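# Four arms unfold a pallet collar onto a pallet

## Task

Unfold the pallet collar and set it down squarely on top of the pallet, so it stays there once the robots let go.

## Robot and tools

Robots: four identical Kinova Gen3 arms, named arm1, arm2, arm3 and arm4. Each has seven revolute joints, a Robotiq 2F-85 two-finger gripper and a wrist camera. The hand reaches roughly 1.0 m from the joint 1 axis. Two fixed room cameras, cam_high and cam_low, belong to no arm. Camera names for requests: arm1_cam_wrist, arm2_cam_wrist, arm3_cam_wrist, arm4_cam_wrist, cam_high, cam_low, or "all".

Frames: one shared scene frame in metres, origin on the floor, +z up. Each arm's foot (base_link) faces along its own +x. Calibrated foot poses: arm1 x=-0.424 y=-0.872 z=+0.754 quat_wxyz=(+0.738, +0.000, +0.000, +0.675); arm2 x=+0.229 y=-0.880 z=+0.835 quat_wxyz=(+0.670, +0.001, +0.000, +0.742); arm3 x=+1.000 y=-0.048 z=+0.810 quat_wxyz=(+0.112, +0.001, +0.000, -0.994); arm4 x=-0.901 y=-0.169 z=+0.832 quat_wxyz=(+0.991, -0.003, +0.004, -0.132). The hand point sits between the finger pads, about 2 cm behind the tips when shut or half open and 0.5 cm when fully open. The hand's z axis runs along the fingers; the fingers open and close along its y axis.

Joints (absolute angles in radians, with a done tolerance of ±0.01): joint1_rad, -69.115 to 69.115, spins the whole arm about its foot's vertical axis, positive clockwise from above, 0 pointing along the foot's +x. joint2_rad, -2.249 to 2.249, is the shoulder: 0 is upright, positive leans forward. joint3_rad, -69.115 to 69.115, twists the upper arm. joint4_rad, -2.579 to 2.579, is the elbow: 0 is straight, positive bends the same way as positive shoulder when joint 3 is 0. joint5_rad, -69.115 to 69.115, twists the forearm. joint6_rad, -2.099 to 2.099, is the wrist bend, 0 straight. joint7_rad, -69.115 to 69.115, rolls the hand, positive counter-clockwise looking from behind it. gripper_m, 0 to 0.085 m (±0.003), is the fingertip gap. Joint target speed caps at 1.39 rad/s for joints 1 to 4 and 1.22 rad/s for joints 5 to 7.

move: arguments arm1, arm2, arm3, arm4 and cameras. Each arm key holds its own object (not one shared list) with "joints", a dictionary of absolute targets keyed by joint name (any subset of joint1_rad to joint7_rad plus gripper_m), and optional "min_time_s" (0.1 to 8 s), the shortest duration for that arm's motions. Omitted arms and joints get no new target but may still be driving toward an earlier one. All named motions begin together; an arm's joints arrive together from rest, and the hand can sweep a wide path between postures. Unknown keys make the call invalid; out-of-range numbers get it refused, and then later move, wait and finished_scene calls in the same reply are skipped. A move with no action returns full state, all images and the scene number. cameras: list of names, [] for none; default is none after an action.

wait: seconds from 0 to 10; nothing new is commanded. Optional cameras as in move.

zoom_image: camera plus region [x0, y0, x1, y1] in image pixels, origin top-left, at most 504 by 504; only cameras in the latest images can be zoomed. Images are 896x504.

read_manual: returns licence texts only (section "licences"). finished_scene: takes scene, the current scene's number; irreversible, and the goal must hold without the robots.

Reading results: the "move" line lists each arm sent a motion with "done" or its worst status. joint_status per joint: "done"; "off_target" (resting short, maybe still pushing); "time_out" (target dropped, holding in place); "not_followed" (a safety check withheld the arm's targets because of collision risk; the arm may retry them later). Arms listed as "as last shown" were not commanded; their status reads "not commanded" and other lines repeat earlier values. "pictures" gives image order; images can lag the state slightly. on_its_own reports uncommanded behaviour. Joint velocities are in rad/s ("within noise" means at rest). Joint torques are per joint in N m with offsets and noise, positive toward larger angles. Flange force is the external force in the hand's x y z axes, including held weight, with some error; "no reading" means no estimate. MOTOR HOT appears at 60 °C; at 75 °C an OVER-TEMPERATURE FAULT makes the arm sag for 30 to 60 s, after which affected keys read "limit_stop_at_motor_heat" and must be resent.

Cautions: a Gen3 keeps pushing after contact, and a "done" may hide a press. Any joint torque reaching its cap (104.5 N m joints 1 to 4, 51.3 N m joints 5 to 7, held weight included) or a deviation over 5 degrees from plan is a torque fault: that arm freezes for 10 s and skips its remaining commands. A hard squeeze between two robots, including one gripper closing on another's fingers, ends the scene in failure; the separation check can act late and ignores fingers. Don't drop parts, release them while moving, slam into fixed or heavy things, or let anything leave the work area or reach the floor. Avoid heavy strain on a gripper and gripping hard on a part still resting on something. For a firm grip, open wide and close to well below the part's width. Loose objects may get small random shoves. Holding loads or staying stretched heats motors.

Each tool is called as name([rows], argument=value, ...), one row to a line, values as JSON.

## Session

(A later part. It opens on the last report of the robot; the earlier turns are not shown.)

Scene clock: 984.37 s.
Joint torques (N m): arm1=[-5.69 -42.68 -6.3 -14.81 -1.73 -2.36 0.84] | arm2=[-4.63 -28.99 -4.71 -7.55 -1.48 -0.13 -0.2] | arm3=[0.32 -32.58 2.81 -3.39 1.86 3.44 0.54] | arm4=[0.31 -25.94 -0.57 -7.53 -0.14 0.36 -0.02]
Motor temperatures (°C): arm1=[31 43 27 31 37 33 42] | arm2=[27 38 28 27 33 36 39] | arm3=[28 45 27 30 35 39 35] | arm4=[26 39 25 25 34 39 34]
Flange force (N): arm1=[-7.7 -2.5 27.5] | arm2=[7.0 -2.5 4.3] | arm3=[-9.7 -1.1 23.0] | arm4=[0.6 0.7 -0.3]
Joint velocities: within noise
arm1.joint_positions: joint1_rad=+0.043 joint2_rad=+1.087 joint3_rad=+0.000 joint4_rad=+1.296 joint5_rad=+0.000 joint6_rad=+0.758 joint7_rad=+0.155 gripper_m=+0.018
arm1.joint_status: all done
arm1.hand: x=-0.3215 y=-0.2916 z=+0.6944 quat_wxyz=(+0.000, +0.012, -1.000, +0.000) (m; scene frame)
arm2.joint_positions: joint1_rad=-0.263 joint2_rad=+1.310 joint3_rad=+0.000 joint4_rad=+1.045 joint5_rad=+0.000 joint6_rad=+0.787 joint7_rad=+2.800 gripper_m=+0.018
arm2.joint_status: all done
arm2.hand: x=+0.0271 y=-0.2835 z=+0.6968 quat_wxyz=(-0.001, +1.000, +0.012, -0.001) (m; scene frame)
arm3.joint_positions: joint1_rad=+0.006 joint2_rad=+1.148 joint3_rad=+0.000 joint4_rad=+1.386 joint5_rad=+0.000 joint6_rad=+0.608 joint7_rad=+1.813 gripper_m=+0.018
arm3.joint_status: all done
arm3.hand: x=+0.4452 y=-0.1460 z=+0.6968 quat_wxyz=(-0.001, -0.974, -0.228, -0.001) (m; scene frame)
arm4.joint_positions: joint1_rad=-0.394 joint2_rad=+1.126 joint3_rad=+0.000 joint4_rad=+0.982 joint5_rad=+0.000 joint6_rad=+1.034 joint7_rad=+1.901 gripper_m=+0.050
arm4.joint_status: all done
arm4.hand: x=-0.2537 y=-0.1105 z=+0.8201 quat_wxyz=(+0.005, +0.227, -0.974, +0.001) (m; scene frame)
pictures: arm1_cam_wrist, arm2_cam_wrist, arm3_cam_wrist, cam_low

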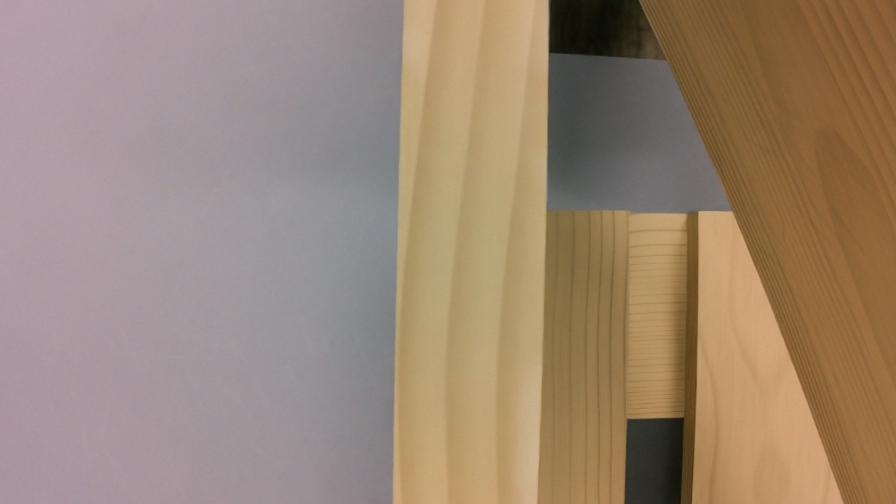

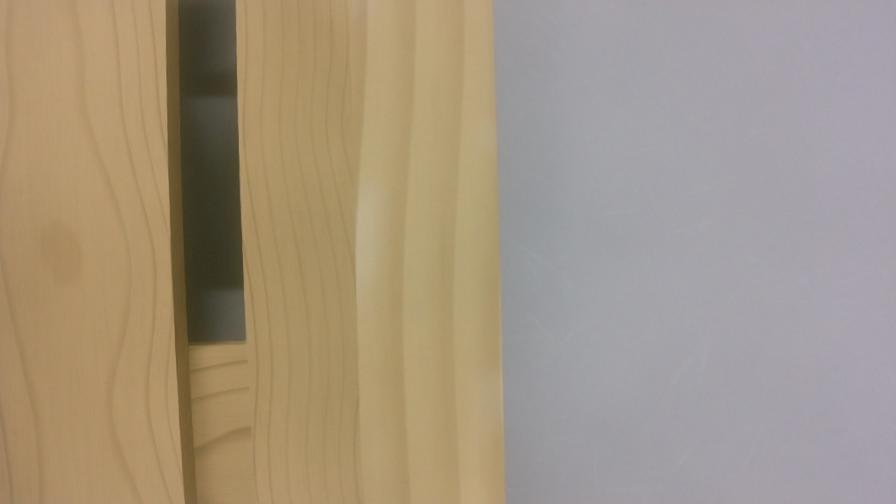

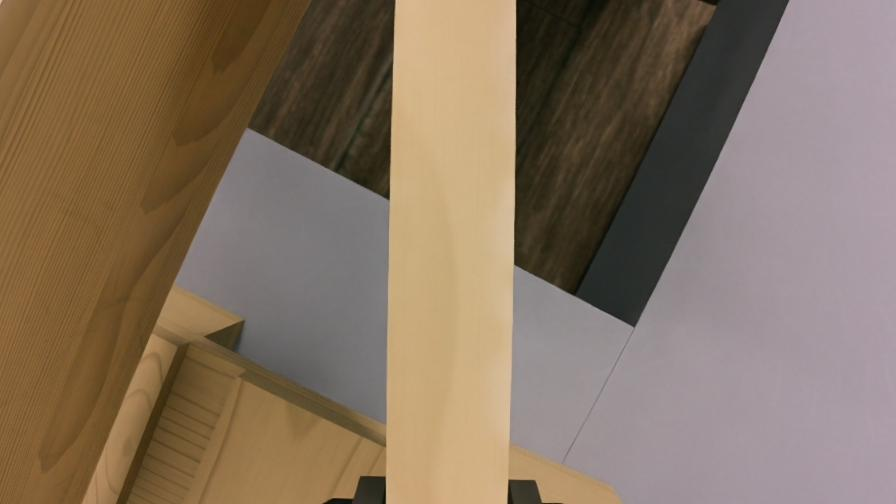

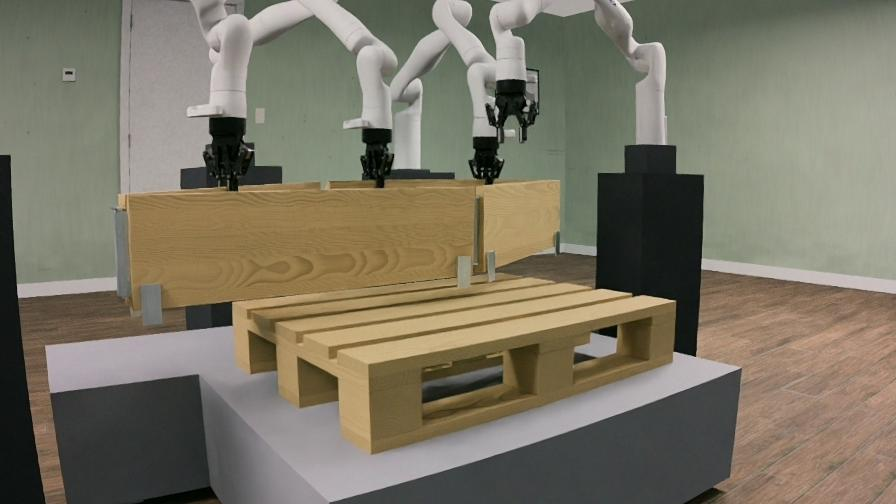

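zoom_image(camera="arm3_cam_wrist", region=[120, 270, 400, 504])

zoom_image(camera="arm3_cam_wrist", region=[490, 400, 690, 504])

zoom_image(camera="cam_low", region=[220, 260, 700, 480])

Scaled by 1.800 from the camera's 896x504 image, which has a finer 1280x720 frame.

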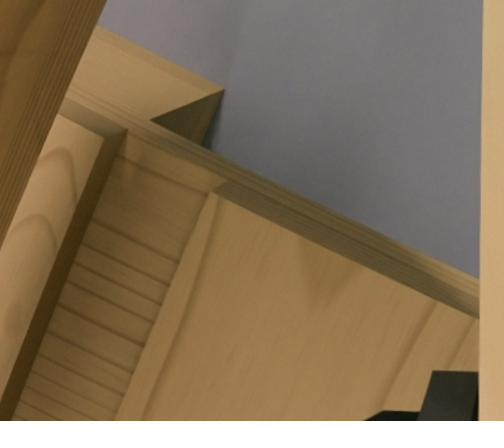

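Scaled by 2.520 from the camera's 896x504 image, which has a finer 1280x720 frame.

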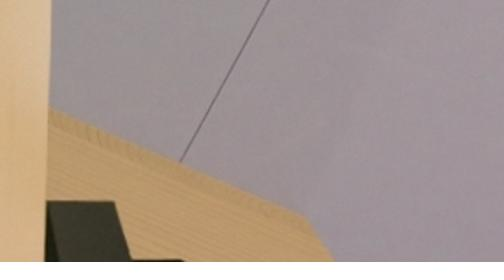

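Scaled by 1.050 from the camera's 896x504 image, which has a finer 1280x720 frame.

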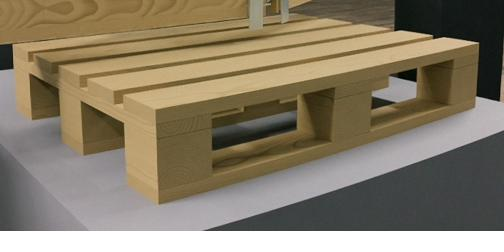

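move(arm4={"joints": {"joint1_rad": -0.38842, "joint2_rad": 1.35642, "joint4_rad": 0.90847, "joint6_rad": 0.87671, "joint7_rad": 1.90528}})

move(arm4={"joints": {"gripper_m": 0.0}})

move(arm1={"joints": {"joint1_rad": 0.11372, "joint2_rad": 1.10093, "joint4_rad": 1.25851, "joint6_rad": 0.78215, "joint7_rad": 0.22967}, "min_time_s": 2.0}, arm2={"joints": {"joint1_rad": -0.19858, "joint2_rad": 1.28772, "joint4_rad": 1.10859, "joint6_rad": 0.74528, "joint7_rad": 2.86791}, "min_time_s": 2.0}, arm3={"joints": {"joint1_rad": 0.11058, "joint2_rad": 1.12935, "joint4_rad": 1.44585, "joint6_rad": 0.56639, "joint7_rad": 2.14699}, "min_time_s": 2.0}, arm4={"joints": {"joint1_rad": -0.49581, "joint2_rad": 1.36574, "joint4_rad": 0.88219, "joint6_rad": 0.89366, "joint7_rad": 2.02839}, "min_time_s": 2.0})

move(arm1={"joints": {"joint1_rad": 0.18259, "joint2_rad": 1.12062, "joint4_rad": 1.20586, "joint6_rad": 0.81512, "joint7_rad": 0.30184}, "min_time_s": 2.0}, arm2={"joints": {"joint1_rad": -0.13164, "joint2_rad": 1.2716, "joint4_rad": 1.15572, "joint6_rad": 0.71427, "joint7_rad": 2.93815}, "min_time_s": 2.0}, arm3={"joints": {"joint1_rad": 0.20217, "joint2_rad": 1.13528, "joint4_rad": 1.42667, "joint6_rad": 0.57964, "joint7_rad": 2.46877}, "min_time_s": 2.0}, arm4={"joints": {"joint1_rad": -0.59009, "joint2_rad": 1.34953, "joint4_rad": 0.92551, "joint6_rad": 0.86656, "joint7_rad": 2.16431}, "min_time_s": 2.0}, cameras=["cam_high", "cam_low"])

Scene clock: 1405.87 s.
Joint torques (N m): arm1=[-5.75 -42.71 -6.27 -14.7 -1.76 -2.39 0.87] | arm2=[-4.63 -28.95 -4.72 -7.73 -1.45 -0.07 -0.21] | arm3=[0.39 -32.64 2.75 -3.38 1.84 3.46 0.53] | arm4=[0.33 -26.63 -0.5 -6.69 -0.15 0.34 -0.04]
Motor temperatures (°C): arm1=[31 46 27 32 37 33 42] | arm2=[28 38 28 27 33 36 39] | arm3=[28 43 26 30 35 39 35] | arm4=[26 38 25 25 34 39 34]
Flange force (N): arm1=[-7.9 -1.9 27.6] | arm2=[7.4 -1.3 4.1] | arm3=[-9.7 -1.0 23.1] | arm4=[0.4 0.6 -0.4]
move: arm4 done
Joint velocities: within noise
arm1, arm2, arm3: as last shown
arm4.joint_positions: joint1_rad=-0.388 joint2_rad=+1.356 joint3_rad=+0.000 joint4_rad=+0.908 joint5_rad=+0.000 joint6_rad=+0.877 joint7_rad=+1.905 gripper_m=+0.050
arm4.joint_status: all done
arm4.hand: x=-0.2518 y=-0.1145 z=+0.6882 quat_wxyz=(+0.005, +0.227, -0.974, +0.001) (m; scene frame)
pictures: none

Scene clock: 1406.73 s.
Joint torques (N m): arm1=[-5.77 -43.54 -6.31 -14.47 -1.73 -1.8 0.92] | arm2=[-4.89 -29.39 -4.99 -7.87 -1.54 -0.08 -0.13] | arm3=[0.33 -33.21 2.63 -3.79 1.79 3.33 0.54] | arm4=[0.37 -24.1 -1.94 -6 -1.28 0.37 -0.14]
Motor temperatures (°C): arm1=[31 46 27 32 37 33 42] | arm2=[28 38 28 27 33 36 39] | arm3=[28 43 26 30 35 39 35] | arm4=[26 38 25 25 34 39 34]
Flange force (N): arm1=[-8.0 -1.2 30.0] | arm2=[7.6 -1.5 4.8] | arm3=[-9.1 -0.9 23.8] | arm4=[2.0 1.1 -4.5]
move: arm4 off_target
Joint velocities: within noise
arm1, arm2, arm3: as last shown
arm2.hand: x=+0.0271 y=-0.2836 z=+0.6967 quat_wxyz=(-0.001, +1.000, +0.012, -0.001) (m; scene frame)
arm3.hand: x=+0.4453 y=-0.1460 z=+0.6968 quat_wxyz=(-0.001, -0.974, -0.228, -0.001) (m; scene frame)
arm4.joint_positions: joint1_rad=-0.388 joint2_rad=+1.356 joint3_rad=+0.000 joint4_rad=+0.908 joint5_rad=+0.000 joint6_rad=+0.877 joint7_rad=+1.905 gripper_m=+0.018
arm4.joint_status: gripper_m off_target (ended at +0.018, target +0.000)
arm4.hand: x=-0.2517 y=-0.1145 z=+0.6882 quat_wxyz=(+0.005, +0.227, -0.974, +0.001) (m; scene frame)
pictures: none

Scene clock: 1409.10 s.
Joint torques (N m): arm1=[-5.71 -40 -6.49 -11.96 -1.9 -0.97 0.88] | arm2=[-5.44 -25.47 -5.89 -5.49 -1.74 0.37 -0.13] | arm3=[2.52 -32.2 4.47 -2.95 2.11 3.36 0.65] | arm4=[-1.42 -31.76 -2.54 -9.57 -1.34 -0.29 -0.1]
Motor temperatures (°C): arm1=[31 46 27 32 37 33 42] | arm2=[28 38 28 27 33 36 39] | arm3=[28 43 26 30 35 39 35] | arm4=[26 38 25 25 34 39 34]
Flange force (N): arm1=[-8.7 1.9 24.8] | arm2=[8.0 -4.2 0.5] | arm3=[-11.0 -0.7 23.6] | arm4=[4.5 -0.1 5.7]
move: arm1 done; arm2 done; arm3 done; arm4 done
Joint velocities: within noise
arm1.joint_positions: joint1_rad=+0.114 joint2_rad=+1.101 joint3_rad=+0.000 joint4_rad=+1.258 joint5_rad=+0.000 joint6_rad=+0.782 joint7_rad=+0.230 gripper_m=+0.018
arm1.joint_status: all done
arm1.hand: x=-0.2790 y=-0.2924 z=+0.6944 quat_wxyz=(+0.000, +0.013, -1.000, +0.000) (m; scene frame)
arm2.joint_positions: joint1_rad=-0.199 joint2_rad=+1.288 joint3_rad=+0.000 joint4_rad=+1.109 joint5_rad=+0.000 joint6_rad=+0.745 joint7_rad=+2.868 gripper_m=+0.018
arm2.joint_status: all done
arm2.hand: x=+0.0695 y=-0.2831 z=+0.6967 quat_wxyz=(-0.001, +1.000, +0.014, -0.001) (m; scene frame)
arm3.joint_positions: joint1_rad=+0.111 joint2_rad=+1.129 joint3_rad=+0.000 joint4_rad=+1.446 joint5_rad=+0.000 joint6_rad=+0.566 joint7_rad=+2.147 gripper_m=+0.018
arm3.joint_status: all done
arm3.hand: x=+0.4520 y=-0.0861 z=+0.6968 quat_wxyz=(-0.001, -0.941, -0.339, -0.001) (m; scene frame)
arm4.joint_positions: joint1_rad=-0.496 joint2_rad=+1.366 joint3_rad=+0.000 joint4_rad=+0.882 joint5_rad=+0.000 joint6_rad=+0.894 joint7_rad=+2.028 gripper_m=+0.018
arm4.joint_status: all done
arm4.hand: x=-0.2573 y=-0.0441 z=+0.6882 quat_wxyz=(+0.005, +0.337, -0.941, +0.000) (m; scene frame)
pictures: none

Scene clock: 1411.47 s.
Joint torques (N m): arm1=[-4.86 -37.85 -5.78 -8.93 -1.67 0.76 1.03] | arm2=[-5.41 -22.56 -6.11 -3.64 -1.64 0.98 -0.05] | arm3=[5 -31.49 6.6 -2.16 2.51 3.9 0.58] | arm4=[-4.28 -35.13 -4.42 -10.92 -2.08 -0.61 -0.26]
Motor temperatures (°C): arm1=[31 46 27 32 37 33 42] | arm2=[28 38 28 27 33 36 39] | arm3=[28 43 26 30 35 39 35] | arm4=[26 38 25 25 34 39 34]
Flange force (N): arm1=[-9.3 7.9 23.4] | arm2=[7.9 -5.3 -2.5] | arm3=[-14.4 -2.5 23.0] | arm4=[7.0 -3.5 10.8]
move: arm1 done; arm2 done; arm3 done; arm4 done
Joint velocities: within noise
arm1.joint_positions: joint1_rad=+0.183 joint2_rad=+1.121 joint3_rad=+0.000 joint4_rad=+1.206 joint5_rad=+0.000 joint6_rad=+0.815 joint7_rad=+0.302 gripper_m=+0.018
arm1.joint_status: all done
arm1.hand: x=-0.2366 y=-0.2932 z=+0.6944 quat_wxyz=(+0.000, +0.015, -1.000, +0.000) (m; scene frame)
arm2.joint_positions: joint1_rad=-0.132 joint2_rad=+1.272 joint3_rad=+0.000 joint4_rad=+1.156 joint5_rad=+0.000 joint6_rad=+0.714 joint7_rad=+2.938 gripper_m=+0.018
arm2.joint_status: all done
arm2.hand: x=+0.1120 y=-0.2828 z=+0.6966 quat_wxyz=(-0.001, +1.000, +0.015, -0.001) (m; scene frame)
arm3.joint_positions: joint1_rad=+0.202 joint2_rad=+1.135 joint3_rad=+0.000 joint4_rad=+1.427 joint5_rad=+0.000 joint6_rad=+0.580 joint7_rad=+2.469 gripper_m=+0.018
arm3.joint_status: all done
arm3.hand: x=+0.4462 y=-0.0360 z=+0.6967 quat_wxyz=(-0.001, -0.896, -0.445, -0.001) (m; scene frame)
arm4.joint_positions: joint1_rad=-0.590 joint2_rad=+1.350 joint3_rad=+0.000 joint4_rad=+0.926 joint5_rad=+0.000 joint6_rad=+0.867 joint7_rad=+2.164 gripper_m=+0.018
arm4.joint_status: all done
arm4.hand: x=-0.2786 y=+0.0139 z=+0.6882 quat_wxyz=(+0.005, +0.443, -0.897, +0.000) (m; scene frame)
pictures: cam_high, cam_low

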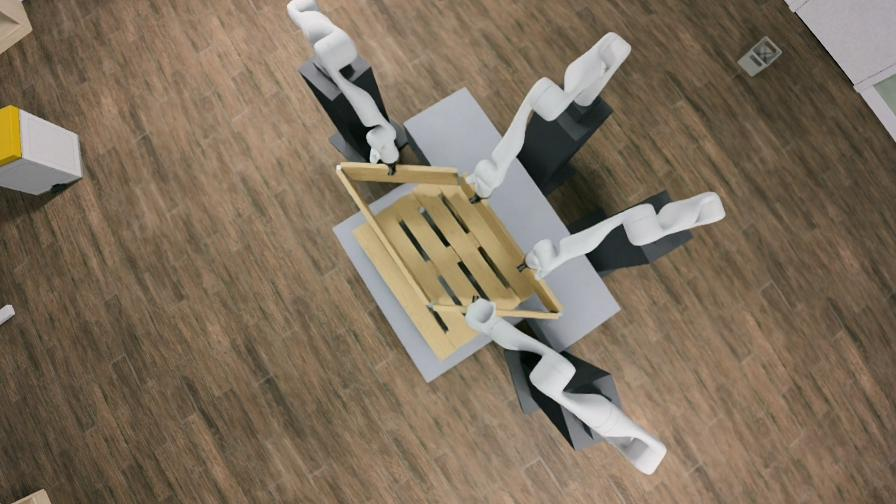

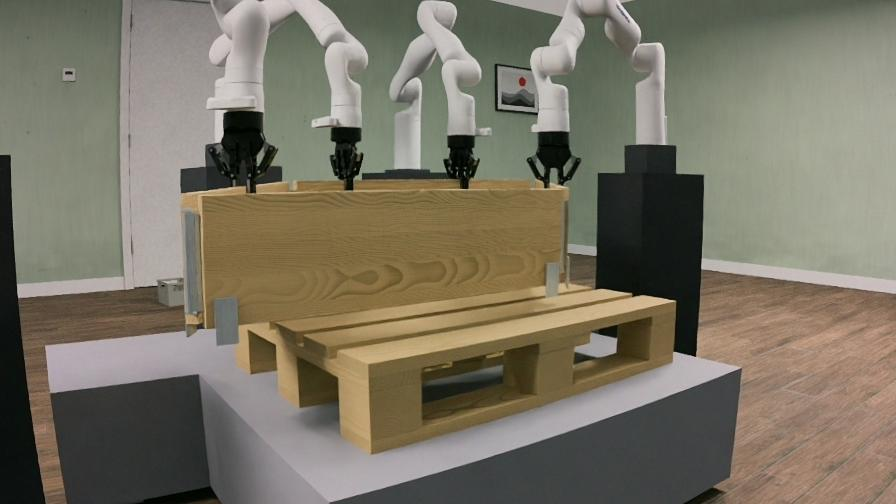

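move(arm1={"joints": {"joint1_rad": 0.2489, "joint2_rad": 1.14668, "joint4_rad": 1.13723, "joint6_rad": 0.85769, "joint7_rad": 0.37146}, "min_time_s": 2.0}, arm2={"joints": {"joint1_rad": -0.06278, "joint2_rad": 1.26097, "joint4_rad": 1.18731, "joint6_rad": 0.69331, "joint7_rad": 3.01031}, "min_time_s": 2.0}, arm3={"joints": {"joint1_rad": 0.2693, "joint2_rad": 1.15983, "joint4_rad": 1.3495, "joint6_rad": 0.63227, "joint7_rad": 2.7661}, "min_time_s": 2.0}, arm4={"joints": {"joint1_rad": -0.6696, "joint2_rad": 1.31145, "joint4_rad": 1.0309, "joint6_rad": 0.79925, "joint7_rad": 2.315}, "min_time_s": 2.0})

move(arm1={"joints": {"joint1_rad": 0.3123, "joint2_rad": 1.18013, "joint4_rad": 1.05063, "joint6_rad": 0.91084, "joint7_rad": 0.43815}, "min_time_s": 2.0}, arm2={"joints": {"joint1_rad": 0.00744, "joint2_rad": 1.25546, "joint4_rad": 1.20388, "joint6_rad": 0.68225, "joint7_rad": 3.08383}, "min_time_s": 2.0}, arm3={"joints": {"joint1_rad": 0.30734, "joint2_rad": 1.19837, "joint4_rad": 1.23424, "joint6_rad": 0.70899, "joint7_rad": 3.03434}, "min_time_s": 2.0}, arm4={"joints": {"joint1_rad": -0.73219, "joint2_rad": 1.25946, "joint4_rad": 1.18196, "joint6_rad": 0.70017, "joint7_rad": 2.48261}, "min_time_s": 2.0})

move(arm1={"joints": {"joint1_rad": 0.37248, "joint2_rad": 1.22263, "joint4_rad": 0.9426, "joint6_rad": 0.97636, "joint7_rad": 0.50163}, "min_time_s": 2.0}, arm2={"joints": {"joint1_rad": 0.07829, "joint2_rad": 1.25482, "joint4_rad": 1.20582, "joint6_rad": 0.68095, "joint7_rad": 3.15798}, "min_time_s": 2.0}, arm3={"joints": {"joint1_rad": 0.31709, "joint2_rad": 1.24619, "joint4_rad": 1.09842, "joint6_rad": 0.79699, "joint7_rad": 3.2743}, "min_time_s": 2.0}, arm4={"joints": {"joint1_rad": -0.77374, "joint2_rad": 1.20275, "joint4_rad": 1.36075, "joint6_rad": 0.5781, "joint7_rad": 2.67126}, "min_time_s": 2.0}, cameras=["all"])

Scene clock: 1444.93 s.
Joint torques (N m): arm1=[-3 -36.8 -4.24 -6.06 -1.14 2.86 1.12] | arm2=[-4.28 -20.48 -5.31 -1.6 -1.24 1.74 0.12] | arm3=[8.3 -31.49 9.44 -2.83 3.39 3.97 0.54] | arm4=[-7.64 -36.91 -7.33 -12.2 -2.99 -1.55 -0.38]
Motor temperatures (°C): arm1=[31 45 27 31 37 33 42] | arm2=[27 38 28 27 33 36 39] | arm3=[28 42 27 30 35 39 35] | arm4=[26 42 25 25 35 39 34]
Flange force (N): arm1=[-9.7 15.2 24.2] | arm2=[5.8 -8.1 -3.7] | arm3=[-17.7 -3.7 21.2] | arm4=[12.3 -5.5 13.1]
move: arm1 done; arm2 done; arm3 done; arm4 done
Joint velocities: within noise
arm1.joint_positions: joint1_rad=+0.249 joint2_rad=+1.147 joint3_rad=+0.000 joint4_rad=+1.137 joint5_rad=+0.000 joint6_rad=+0.858 joint7_rad=+0.371 gripper_m=+0.018
arm1.joint_status: all done
arm1.hand: x=-0.1942 y=-0.2940 z=+0.6944 quat_wxyz=(+0.000, +0.017, -1.000, +0.000) (m; scene frame)
arm2.joint_positions: joint1_rad=-0.063 joint2_rad=+1.261 joint3_rad=+0.000 joint4_rad=+1.187 joint5_rad=+0.000 joint6_rad=+0.693 joint7_rad=+3.010 gripper_m=+0.018
arm2.joint_status: all done
arm2.hand: x=+0.1544 y=-0.2824 z=+0.6965 quat_wxyz=(-0.001, +1.000, +0.017, -0.001) (m; scene frame)
arm3.joint_positions: joint1_rad=+0.269 joint2_rad=+1.160 joint3_rad=+0.000 joint4_rad=+1.349 joint5_rad=+0.000 joint6_rad=+0.632 joint7_rad=+2.766 gripper_m=+0.018
arm3.joint_status: all done
arm3.hand: x=+0.4305 y=+0.0019 z=+0.6966 quat_wxyz=(-0.001, -0.839, -0.544, -0.001) (m; scene frame)
arm4.joint_positions: joint1_rad=-0.670 joint2_rad=+1.311 joint3_rad=+0.000 joint4_rad=+1.031 joint5_rad=+0.000 joint6_rad=+0.799 joint7_rad=+2.315 gripper_m=+0.018
arm4.joint_status: all done
arm4.hand: x=-0.3117 y=+0.0558 z=+0.6883 quat_wxyz=(+0.005, +0.543, -0.840, -0.001) (m; scene frame)
pictures: none

Scene clock: 1447.30 s.
Joint torques (N m): arm1=[-0.34 -36.49 -1.94 -3.86 -0.21 4.82 1.34] | arm2=[-1.11 -19.02 -2.24 0.54 -0.25 2.74 0.19] | arm3=[11.73 -32.01 12.24 -4.47 4.63 3.52 0.58] | arm4=[-11.31 -36.82 -11.41 -12.14 -4.15 -2.16 -0.51]
Motor temperatures (°C): arm1=[31 45 27 31 37 33 42] | arm2=[27 38 28 27 33 36 39] | arm3=[28 42 27 30 35 39 35] | arm4=[26 42 25 25 35 39 34]
Flange force (N): arm1=[-9.9 22.9 25.6] | arm2=[1.0 -11.9 -3.4] | arm3=[-21.1 -5.1 18.6] | arm4=[18.4 -7.6 14.2]
move: arm1 done; arm2 done; arm3 done; arm4 done
Joint velocities: within noise
arm1.joint_positions: joint1_rad=+0.312 joint2_rad=+1.180 joint3_rad=+0.000 joint4_rad=+1.051 joint5_rad=+0.000 joint6_rad=+0.911 joint7_rad=+0.438 gripper_m=+0.018
arm1.joint_status: all done
arm1.hand: x=-0.1517 y=-0.2949 z=+0.6943 quat_wxyz=(+0.000, +0.018, -1.000, +0.000) (m; scene frame)
arm2.joint_positions: joint1_rad=+0.007 joint2_rad=+1.255 joint3_rad=+0.000 joint4_rad=+1.204 joint5_rad=+0.000 joint6_rad=+0.682 joint7_rad=+3.084 gripper_m=+0.018
arm2.joint_status: all done
arm2.hand: x=+0.1968 y=-0.2820 z=+0.6965 quat_wxyz=(-0.001, +1.000, +0.019, -0.001) (m; scene frame)
arm3.joint_positions: joint1_rad=+0.307 joint2_rad=+1.198 joint3_rad=+0.000 joint4_rad=+1.234 joint5_rad=+0.000 joint6_rad=+0.709 joint7_rad=+3.034 gripper_m=+0.018
arm3.joint_status: all done
arm3.hand: x=+0.4078 y=+0.0256 z=+0.6966 quat_wxyz=(-0.001, -0.771, -0.637, +0.000) (m; scene frame)
arm4.joint_positions: joint1_rad=-0.732 joint2_rad=+1.259 joint3_rad=+0.000 joint4_rad=+1.182 joint5_rad=+0.000 joint6_rad=+0.700 joint7_rad=+2.483 gripper_m=+0.018
arm4.joint_status: all done
arm4.hand: x=-0.3528 y=+0.0793 z=+0.6883 quat_wxyz=(+0.005, +0.636, -0.772, -0.001) (m; scene frame)
pictures: none

Scene clock: 1449.63 s.
Joint torques (N m): arm1=[3.72 -36.88 1.2 -3.26 1.15 5.96 1.53] | arm2=[3.53 -18.44 2.37 2.3 1.24 3.88 0.39] | arm3=[14.66 -33.16 14.36 -7.52 5.87 2.29 0.73] | arm4=[-14.4 -35.18 -15.79 -10.8 -4.88 -2.06 -0.44]
Motor temperatures (°C): arm1=[31 45 27 31 37 33 42] | arm2=[27 38 28 27 33 36 39] | arm3=[28 42 27 30 35 39 35] | arm4=[26 43 25 25 35 39 34]
Flange force (N): arm1=[-7.9 29.0 26.5] | arm2=[-5.9 -15.8 -1.7] | arm3=[-24.4 -3.9 15.3] | arm4=[25.2 -7.5 14.8]
move: arm1 done; arm2 done; arm3 done; arm4 done
Joint velocities: within noise
arm1.joint_positions: joint1_rad=+0.372 joint2_rad=+1.223 joint3_rad=+0.000 joint4_rad=+0.943 joint5_rad=+0.000 joint6_rad=+0.976 joint7_rad=+0.502 gripper_m=+0.018
arm1.joint_status: all done
arm1.hand: x=-0.1092 y=-0.2956 z=+0.6943 quat_wxyz=(+0.000, +0.020, -1.000, +0.000) (m; scene frame)
arm2.joint_positions: joint1_rad=+0.078 joint2_rad=+1.255 joint3_rad=+0.000 joint4_rad=+1.206 joint5_rad=+0.000 joint6_rad=+0.681 joint7_rad=+3.158 gripper_m=+0.018
arm2.joint_status: all done
arm2.hand: x=+0.2392 y=-0.2816 z=+0.6964 quat_wxyz=(-0.001, +1.000, +0.020, -0.001) (m; scene frame)
arm3.joint_positions: joint1_rad=+0.317 joint2_rad=+1.246 joint3_rad=+0.000 joint4_rad=+1.098 joint5_rad=+0.000 joint6_rad=+0.797 joint7_rad=+3.274 gripper_m=+0.018
arm3.joint_status: all done
arm3.hand: x=+0.3816 y=+0.0339 z=+0.6965 quat_wxyz=(-0.001, -0.692, -0.721, +0.000) (m; scene frame)
arm4.joint_positions: joint1_rad=-0.774 joint2_rad=+1.203 joint3_rad=+0.000 joint4_rad=+1.361 joint5_rad=+0.000 joint6_rad=+0.578 joint7_rad=+2.671 gripper_m=+0.018
arm4.joint_status: all done
arm4.hand: x=-0.3975 y=+0.0831 z=+0.6883 quat_wxyz=(+0.005, +0.720, -0.694, -0.002) (m; scene frame)
pictures: arm1_cam_wrist, arm2_cam_wrist, arm3_cam_wrist, arm4_cam_wrist, cam_high, cam_low

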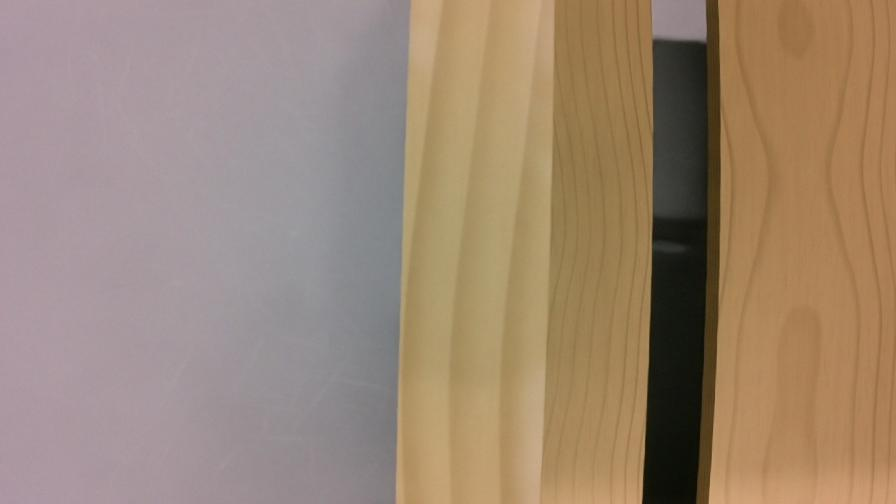

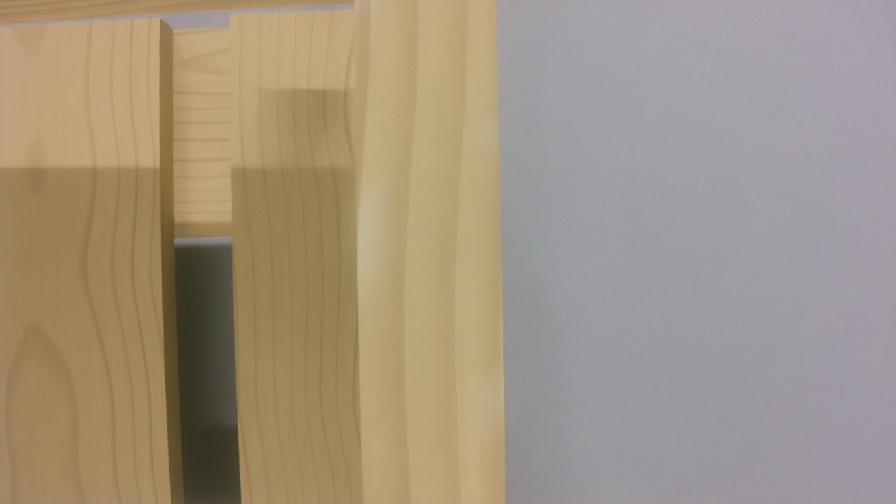

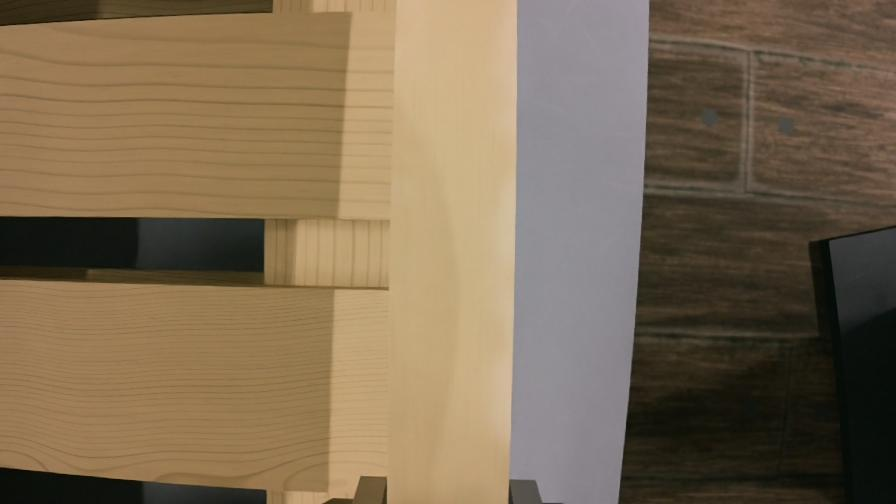

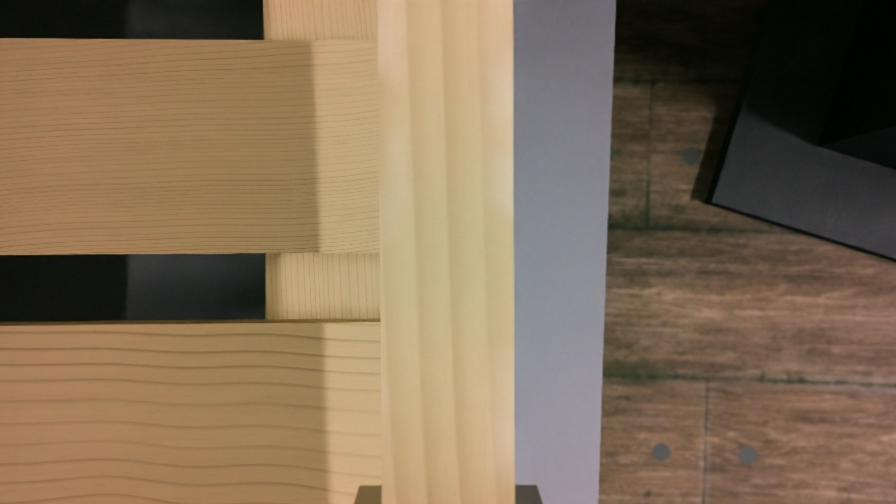

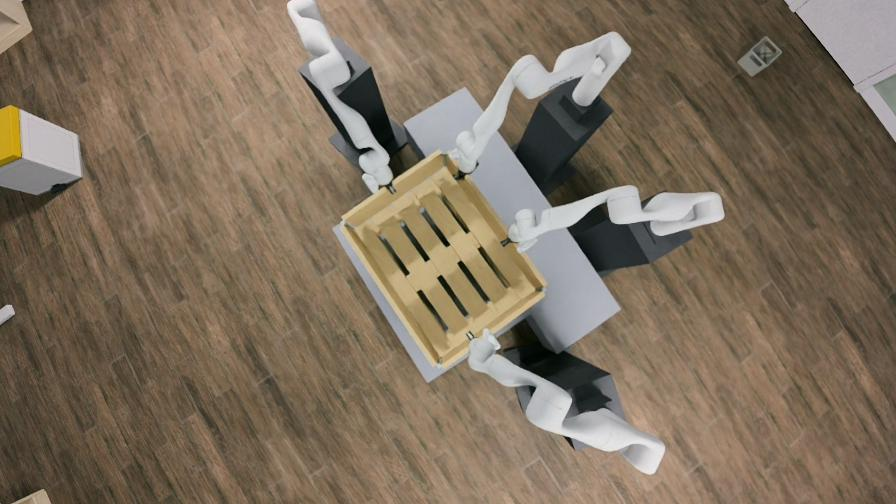

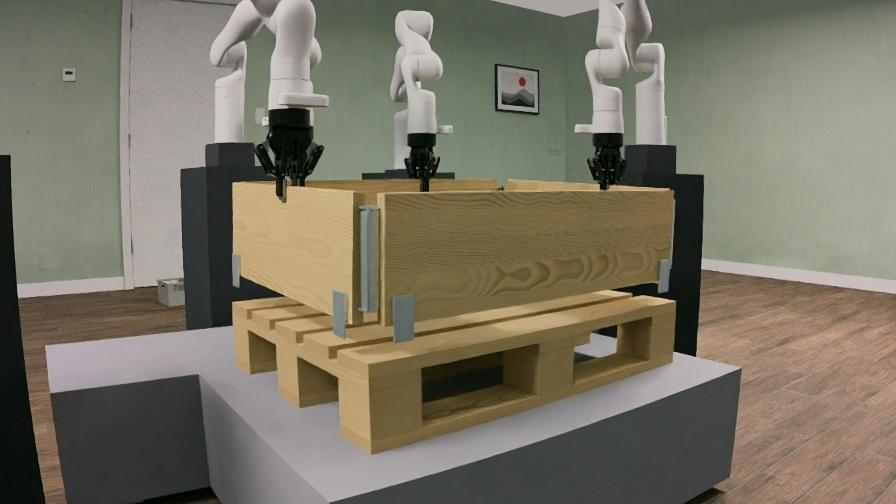

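zoom_image(camera="cam_low", region=[310, 270, 450, 390])

zoom_image(camera="cam_low", region=[600, 230, 720, 330])

zoom_image(camera="cam_low", region=[210, 230, 330, 330])

Scaled by 3.600 from the camera's 896x504 image, which has a finer 1280x720 frame.

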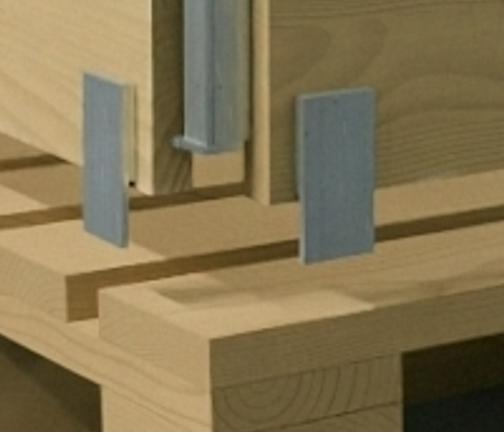

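Scaled by 4.200 from the camera's 896x504 image, which has a finer 1280x720 frame.

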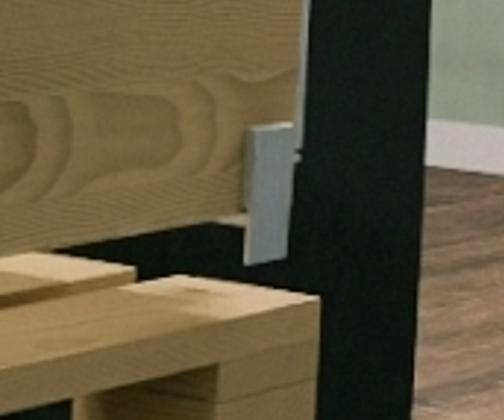

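Scaled by 4.200 from the camera's 896x504 image, which has a finer 1280x720 frame.

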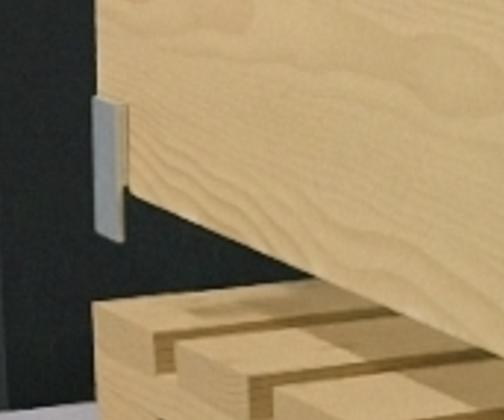

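move(arm1={"joints": {"joint1_rad": 0.36624, "joint2_rad": 1.26444, "joint4_rad": 0.97306, "joint6_rad": 0.9041, "joint7_rad": 0.4954}, "min_time_s": 2.0}, arm2={"joints": {"joint1_rad": 0.06629, "joint2_rad": 1.31766, "joint4_rad": 1.1932, "joint6_rad": 0.63073, "joint7_rad": 3.14598}, "min_time_s": 2.0}, arm3={"joints": {"joint1_rad": 0.30183, "joint2_rad": 1.31458, "joint4_rad": 1.04093, "joint6_rad": 0.78608, "joint7_rad": 3.25903}, "min_time_s": 2.0}, arm4={"joints": {"joint1_rad": -0.7657, "joint2_rad": 1.25257, "joint4_rad": 1.37436, "joint6_rad": 0.51466, "joint7_rad": 2.67929}, "min_time_s": 2.0}, cameras=["cam_low", "arm3_cam_wrist", "arm4_cam_wrist"])

zoom_image(camera="cam_low", region=[310, 290, 430, 390])

zoom_image(camera="cam_low", region=[610, 230, 730, 330])

zoom_image(camera="cam_low", region=[200, 240, 320, 340])

Scene clock: 1858.07 s.
Joint torques (N m): arm1=[-0.46 -35.29 -1.13 -8.29 0.52 1.36 1.44] | arm2=[1.26 -23.55 0.53 -5.28 0.6 0.15 0.32] | arm3=[0.36 -31.98 0.48 -8 0.33 1.51 0.32] | arm4=[-3.97 -34.18 -4.5 -5.84 -1.43 1.16 -0.51]
Motor temperatures (°C): arm1=[31 43 26 29 37 34 42] | arm2=[28 35 28 27 33 37 39] | arm3=[30 39 29 31 36 39 35] | arm4=[29 59 28 25 34 39 34]
Flange force (N): arm1=[-2.6 7.8 16.8] | arm2=[-3.1 2.4 -3.0] | arm3=[-1.6 2.7 10.9] | arm4=[6.0 -5.8 21.0]
move: arm1 done; arm2 done; arm3 done; arm4 done
Joint velocities: within noise
arm1.joint_positions: joint1_rad=+0.366 joint2_rad=+1.264 joint3_rad=+0.000 joint4_rad=+0.973 joint5_rad=+0.000 joint6_rad=+0.904 joint7_rad=+0.495 gripper_m=+0.018
arm1.joint_status: all done
arm1.hand: x=-0.1163 y=-0.3007 z=+0.6593 quat_wxyz=(+0.000, +0.020, -1.000, +0.000) (m; scene frame)
arm2.joint_positions: joint1_rad=+0.066 joint2_rad=+1.318 joint3_rad=+0.000 joint4_rad=+1.193 joint5_rad=+0.000 joint6_rad=+0.631 joint7_rad=+3.146 gripper_m=+0.018
arm2.joint_status: all done
arm2.hand: x=+0.2321 y=-0.2866 z=+0.6614 quat_wxyz=(-0.001, +1.000, +0.020, -0.001) (m; scene frame)
arm3.joint_positions: joint1_rad=+0.302 joint2_rad=+1.315 joint3_rad=+0.000 joint4_rad=+1.041 joint5_rad=+0.000 joint6_rad=+0.786 joint7_rad=+3.259 gripper_m=+0.018
arm3.joint_status: all done
arm3.hand: x=+0.3747 y=+0.0249 z=+0.6665 quat_wxyz=(-0.001, -0.692, -0.721, +0.000) (m; scene frame)
arm4.joint_positions: joint1_rad=-0.766 joint2_rad=+1.253 joint3_rad=+0.000 joint4_rad=+1.374 joint5_rad=+0.000 joint6_rad=+0.515 joint7_rad=+2.679 gripper_m=+0.018
arm4.joint_status: all done
arm4.hand: x=-0.4045 y=+0.0742 z=+0.6583 quat_wxyz=(+0.005, +0.720, -0.694, -0.002) (m; scene frame)
pictures: arm3_cam_wrist, arm4_cam_wrist, cam_low

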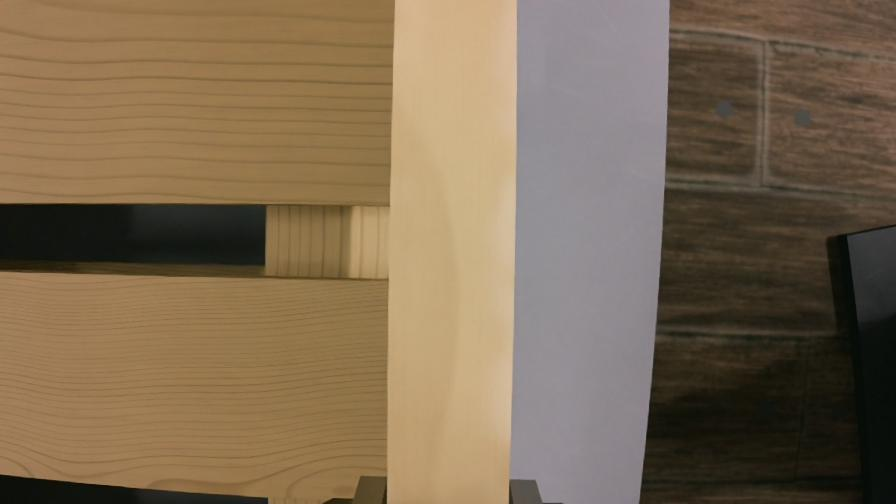

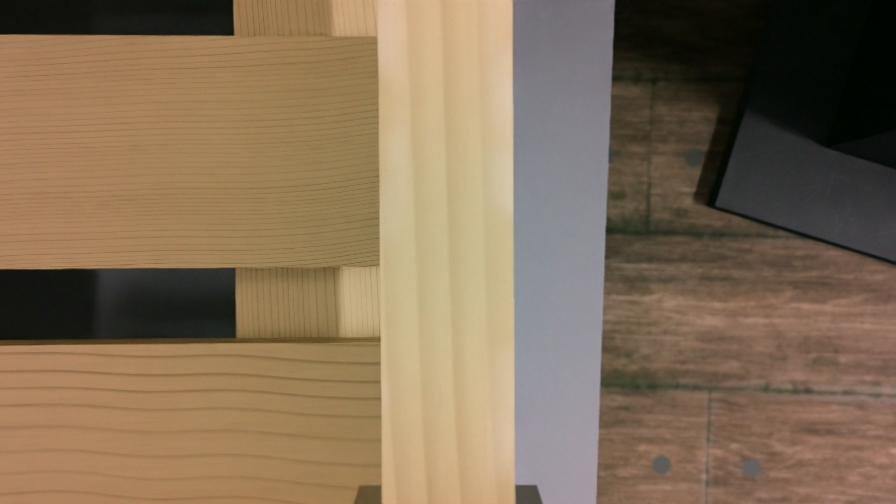

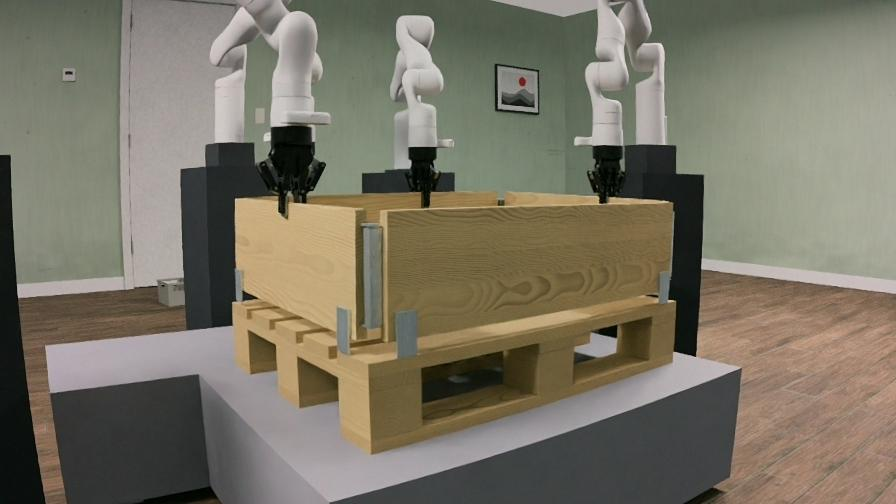

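Scaled by 4.200 from the camera's 896x504 image, which has a finer 1280x720 frame.

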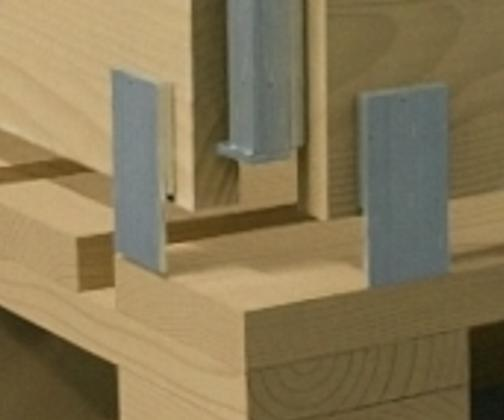

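Scaled by 4.200 from the camera's 896x504 image, which has a finer 1280x720 frame.

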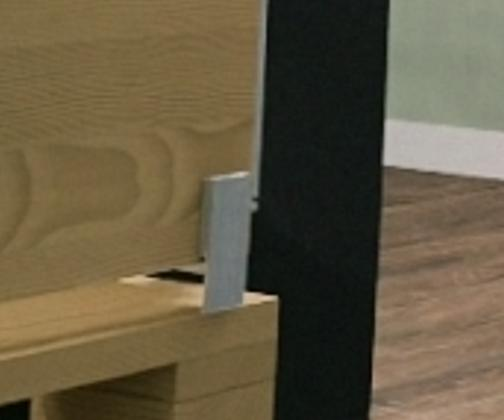

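Scaled by 4.200 from the camera's 896x504 image, which has a finer 1280x720 frame.

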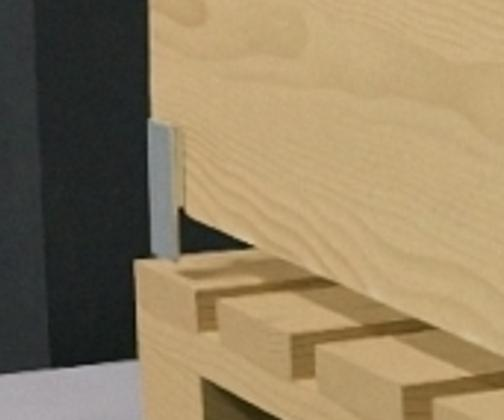

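move(arm1={"joints": {"joint2_rad": 1.28344, "joint4_rad": 0.96406, "joint6_rad": 0.89409}, "min_time_s": 1.5}, arm2={"joints": {"joint2_rad": 1.33916, "joint4_rad": 1.1787, "joint6_rad": 0.62373}, "min_time_s": 1.5}, cameras=["cam_low", "arm1_cam_wrist", "arm2_cam_wrist"])

zoom_image(camera="cam_low", region=[310, 290, 430, 390])

zoom_image(camera="cam_low", region=[610, 230, 730, 330])

zoom_image(camera="cam_low", region=[200, 240, 320, 340])

Scene clock: 1948.43 s.
Joint torques (N m): arm1=[-0.19 -28.09 -0.15 -5.96 1.32 1.48 1.41] | arm2=[-1.59 -17.97 -2.38 -4.31 -0.11 0.18 0.31] | arm3=[-1.5 -43.54 -1.35 -10.5 -0.62 2.9 0.21] | arm4=[-2.5 -37.44 -1.61 -5.41 -0.34 2.76 -0.32]
Motor temperatures (°C): arm1=[31 42 26 29 37 33 42] | arm2=[27 36 28 27 33 37 39] | arm3=[29 39 28 31 36 39 35] | arm4=[28 52 27 24 34 39 34]
Flange force (N): arm1=[-0.6 5.0 5.5] | arm2=[1.5 6.5 -13.6] | arm3=[2.1 -0.7 32.2] | arm4=[3.1 -5.2 30.0]
move: arm1 done; arm2 done
Joint velocities: within noise
arm1.joint_positions: joint1_rad=+0.366 joint2_rad=+1.283 joint3_rad=+0.000 joint4_rad=+0.964 joint5_rad=+0.000 joint6_rad=+0.894 joint7_rad=+0.495 gripper_m=+0.018
arm1.joint_status: all done
arm1.hand: x=-0.1161 y=-0.3003 z=+0.6492 quat_wxyz=(+0.000, +0.020, -1.000, +0.000) (m; scene frame)
arm2.joint_positions: joint1_rad=+0.066 joint2_rad=+1.339 joint3_rad=+0.000 joint4_rad=+1.179 joint5_rad=+0.000 joint6_rad=+0.624 joint7_rad=+3.146 gripper_m=+0.018
arm2.joint_status: all done
arm2.hand: x=+0.2321 y=-0.2862 z=+0.6513 quat_wxyz=(-0.001, +1.000, +0.020, -0.001) (m; scene frame)
arm3, arm4: as last shown
arm4.hand: x=-0.4045 y=+0.0741 z=+0.6583 quat_wxyz=(+0.005, +0.720, -0.694, -0.002) (m; scene frame)
pictures: arm1_cam_wrist, arm2_cam_wrist, cam_low

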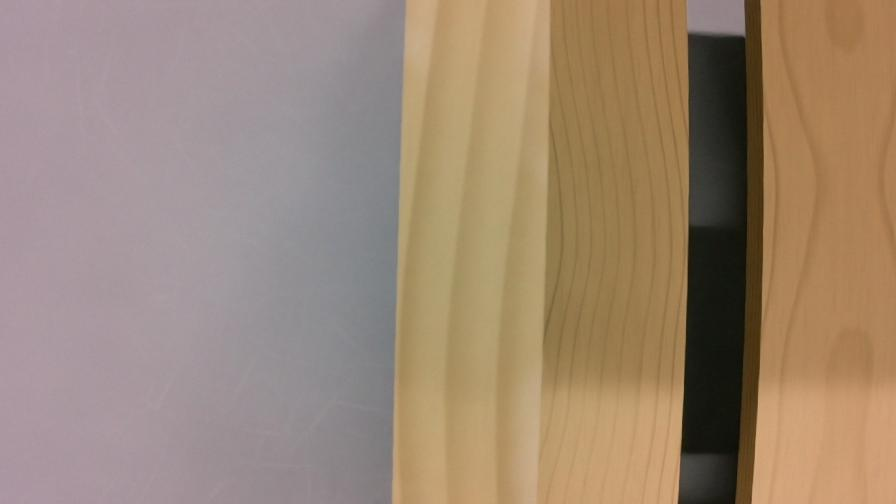

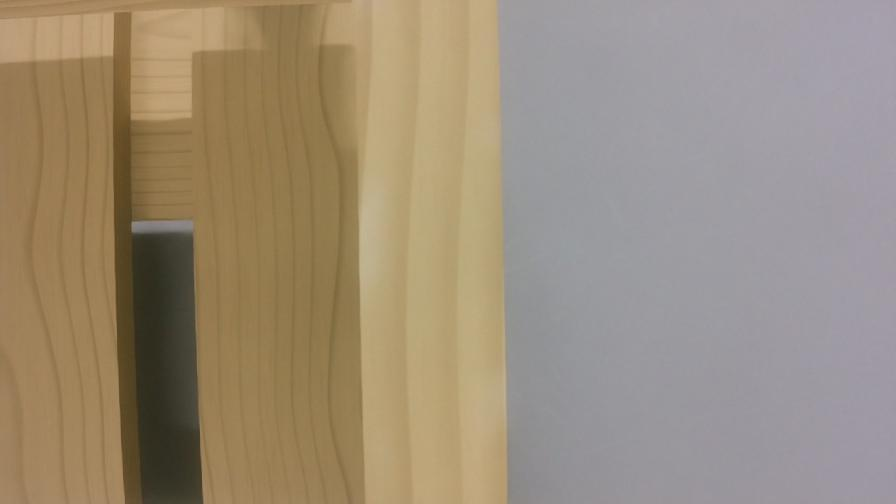

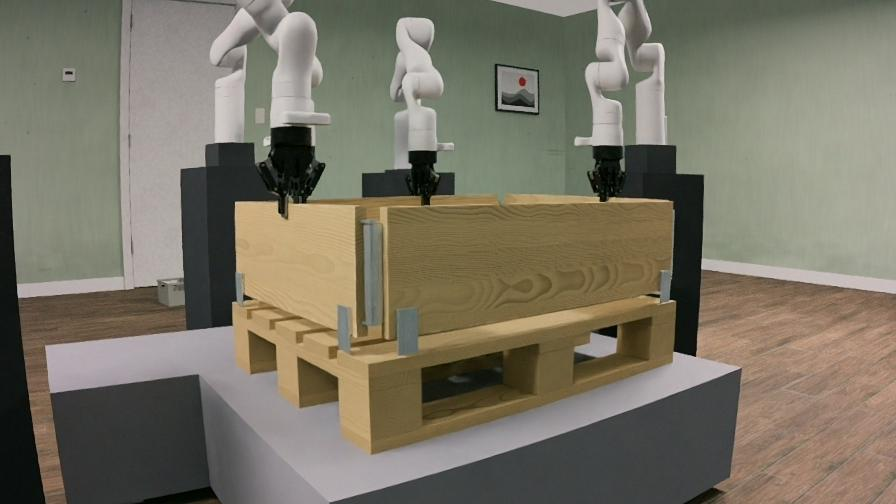

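Scaled by 4.200 from the camera's 896x504 image, which has a finer 1280x720 frame.

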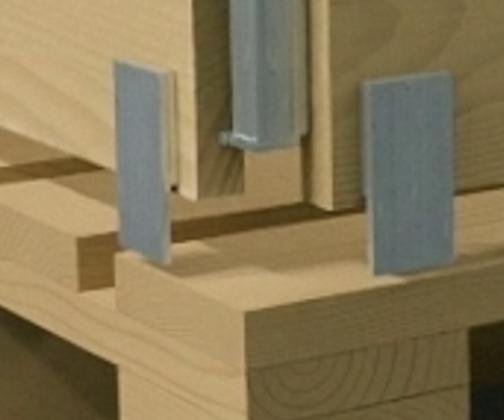

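Scaled by 4.200 from the camera's 896x504 image, which has a finer 1280x720 frame.

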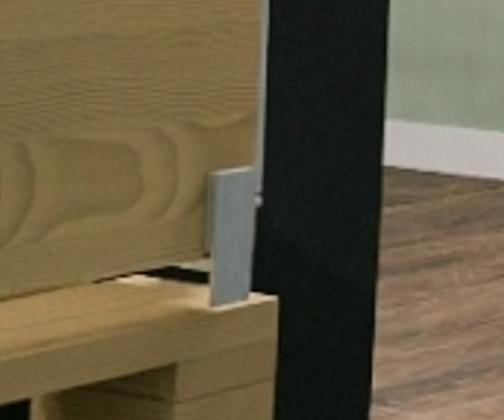

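Scaled by 4.200 from the camera's 896x504 image, which has a finer 1280x720 frame.

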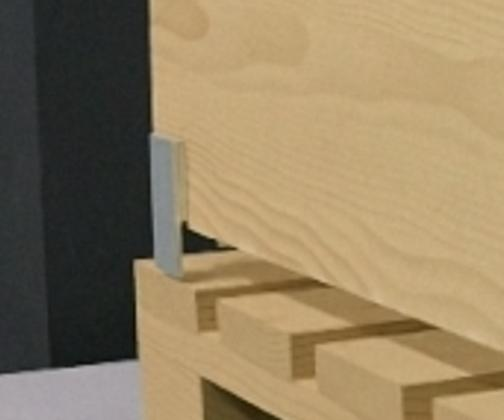

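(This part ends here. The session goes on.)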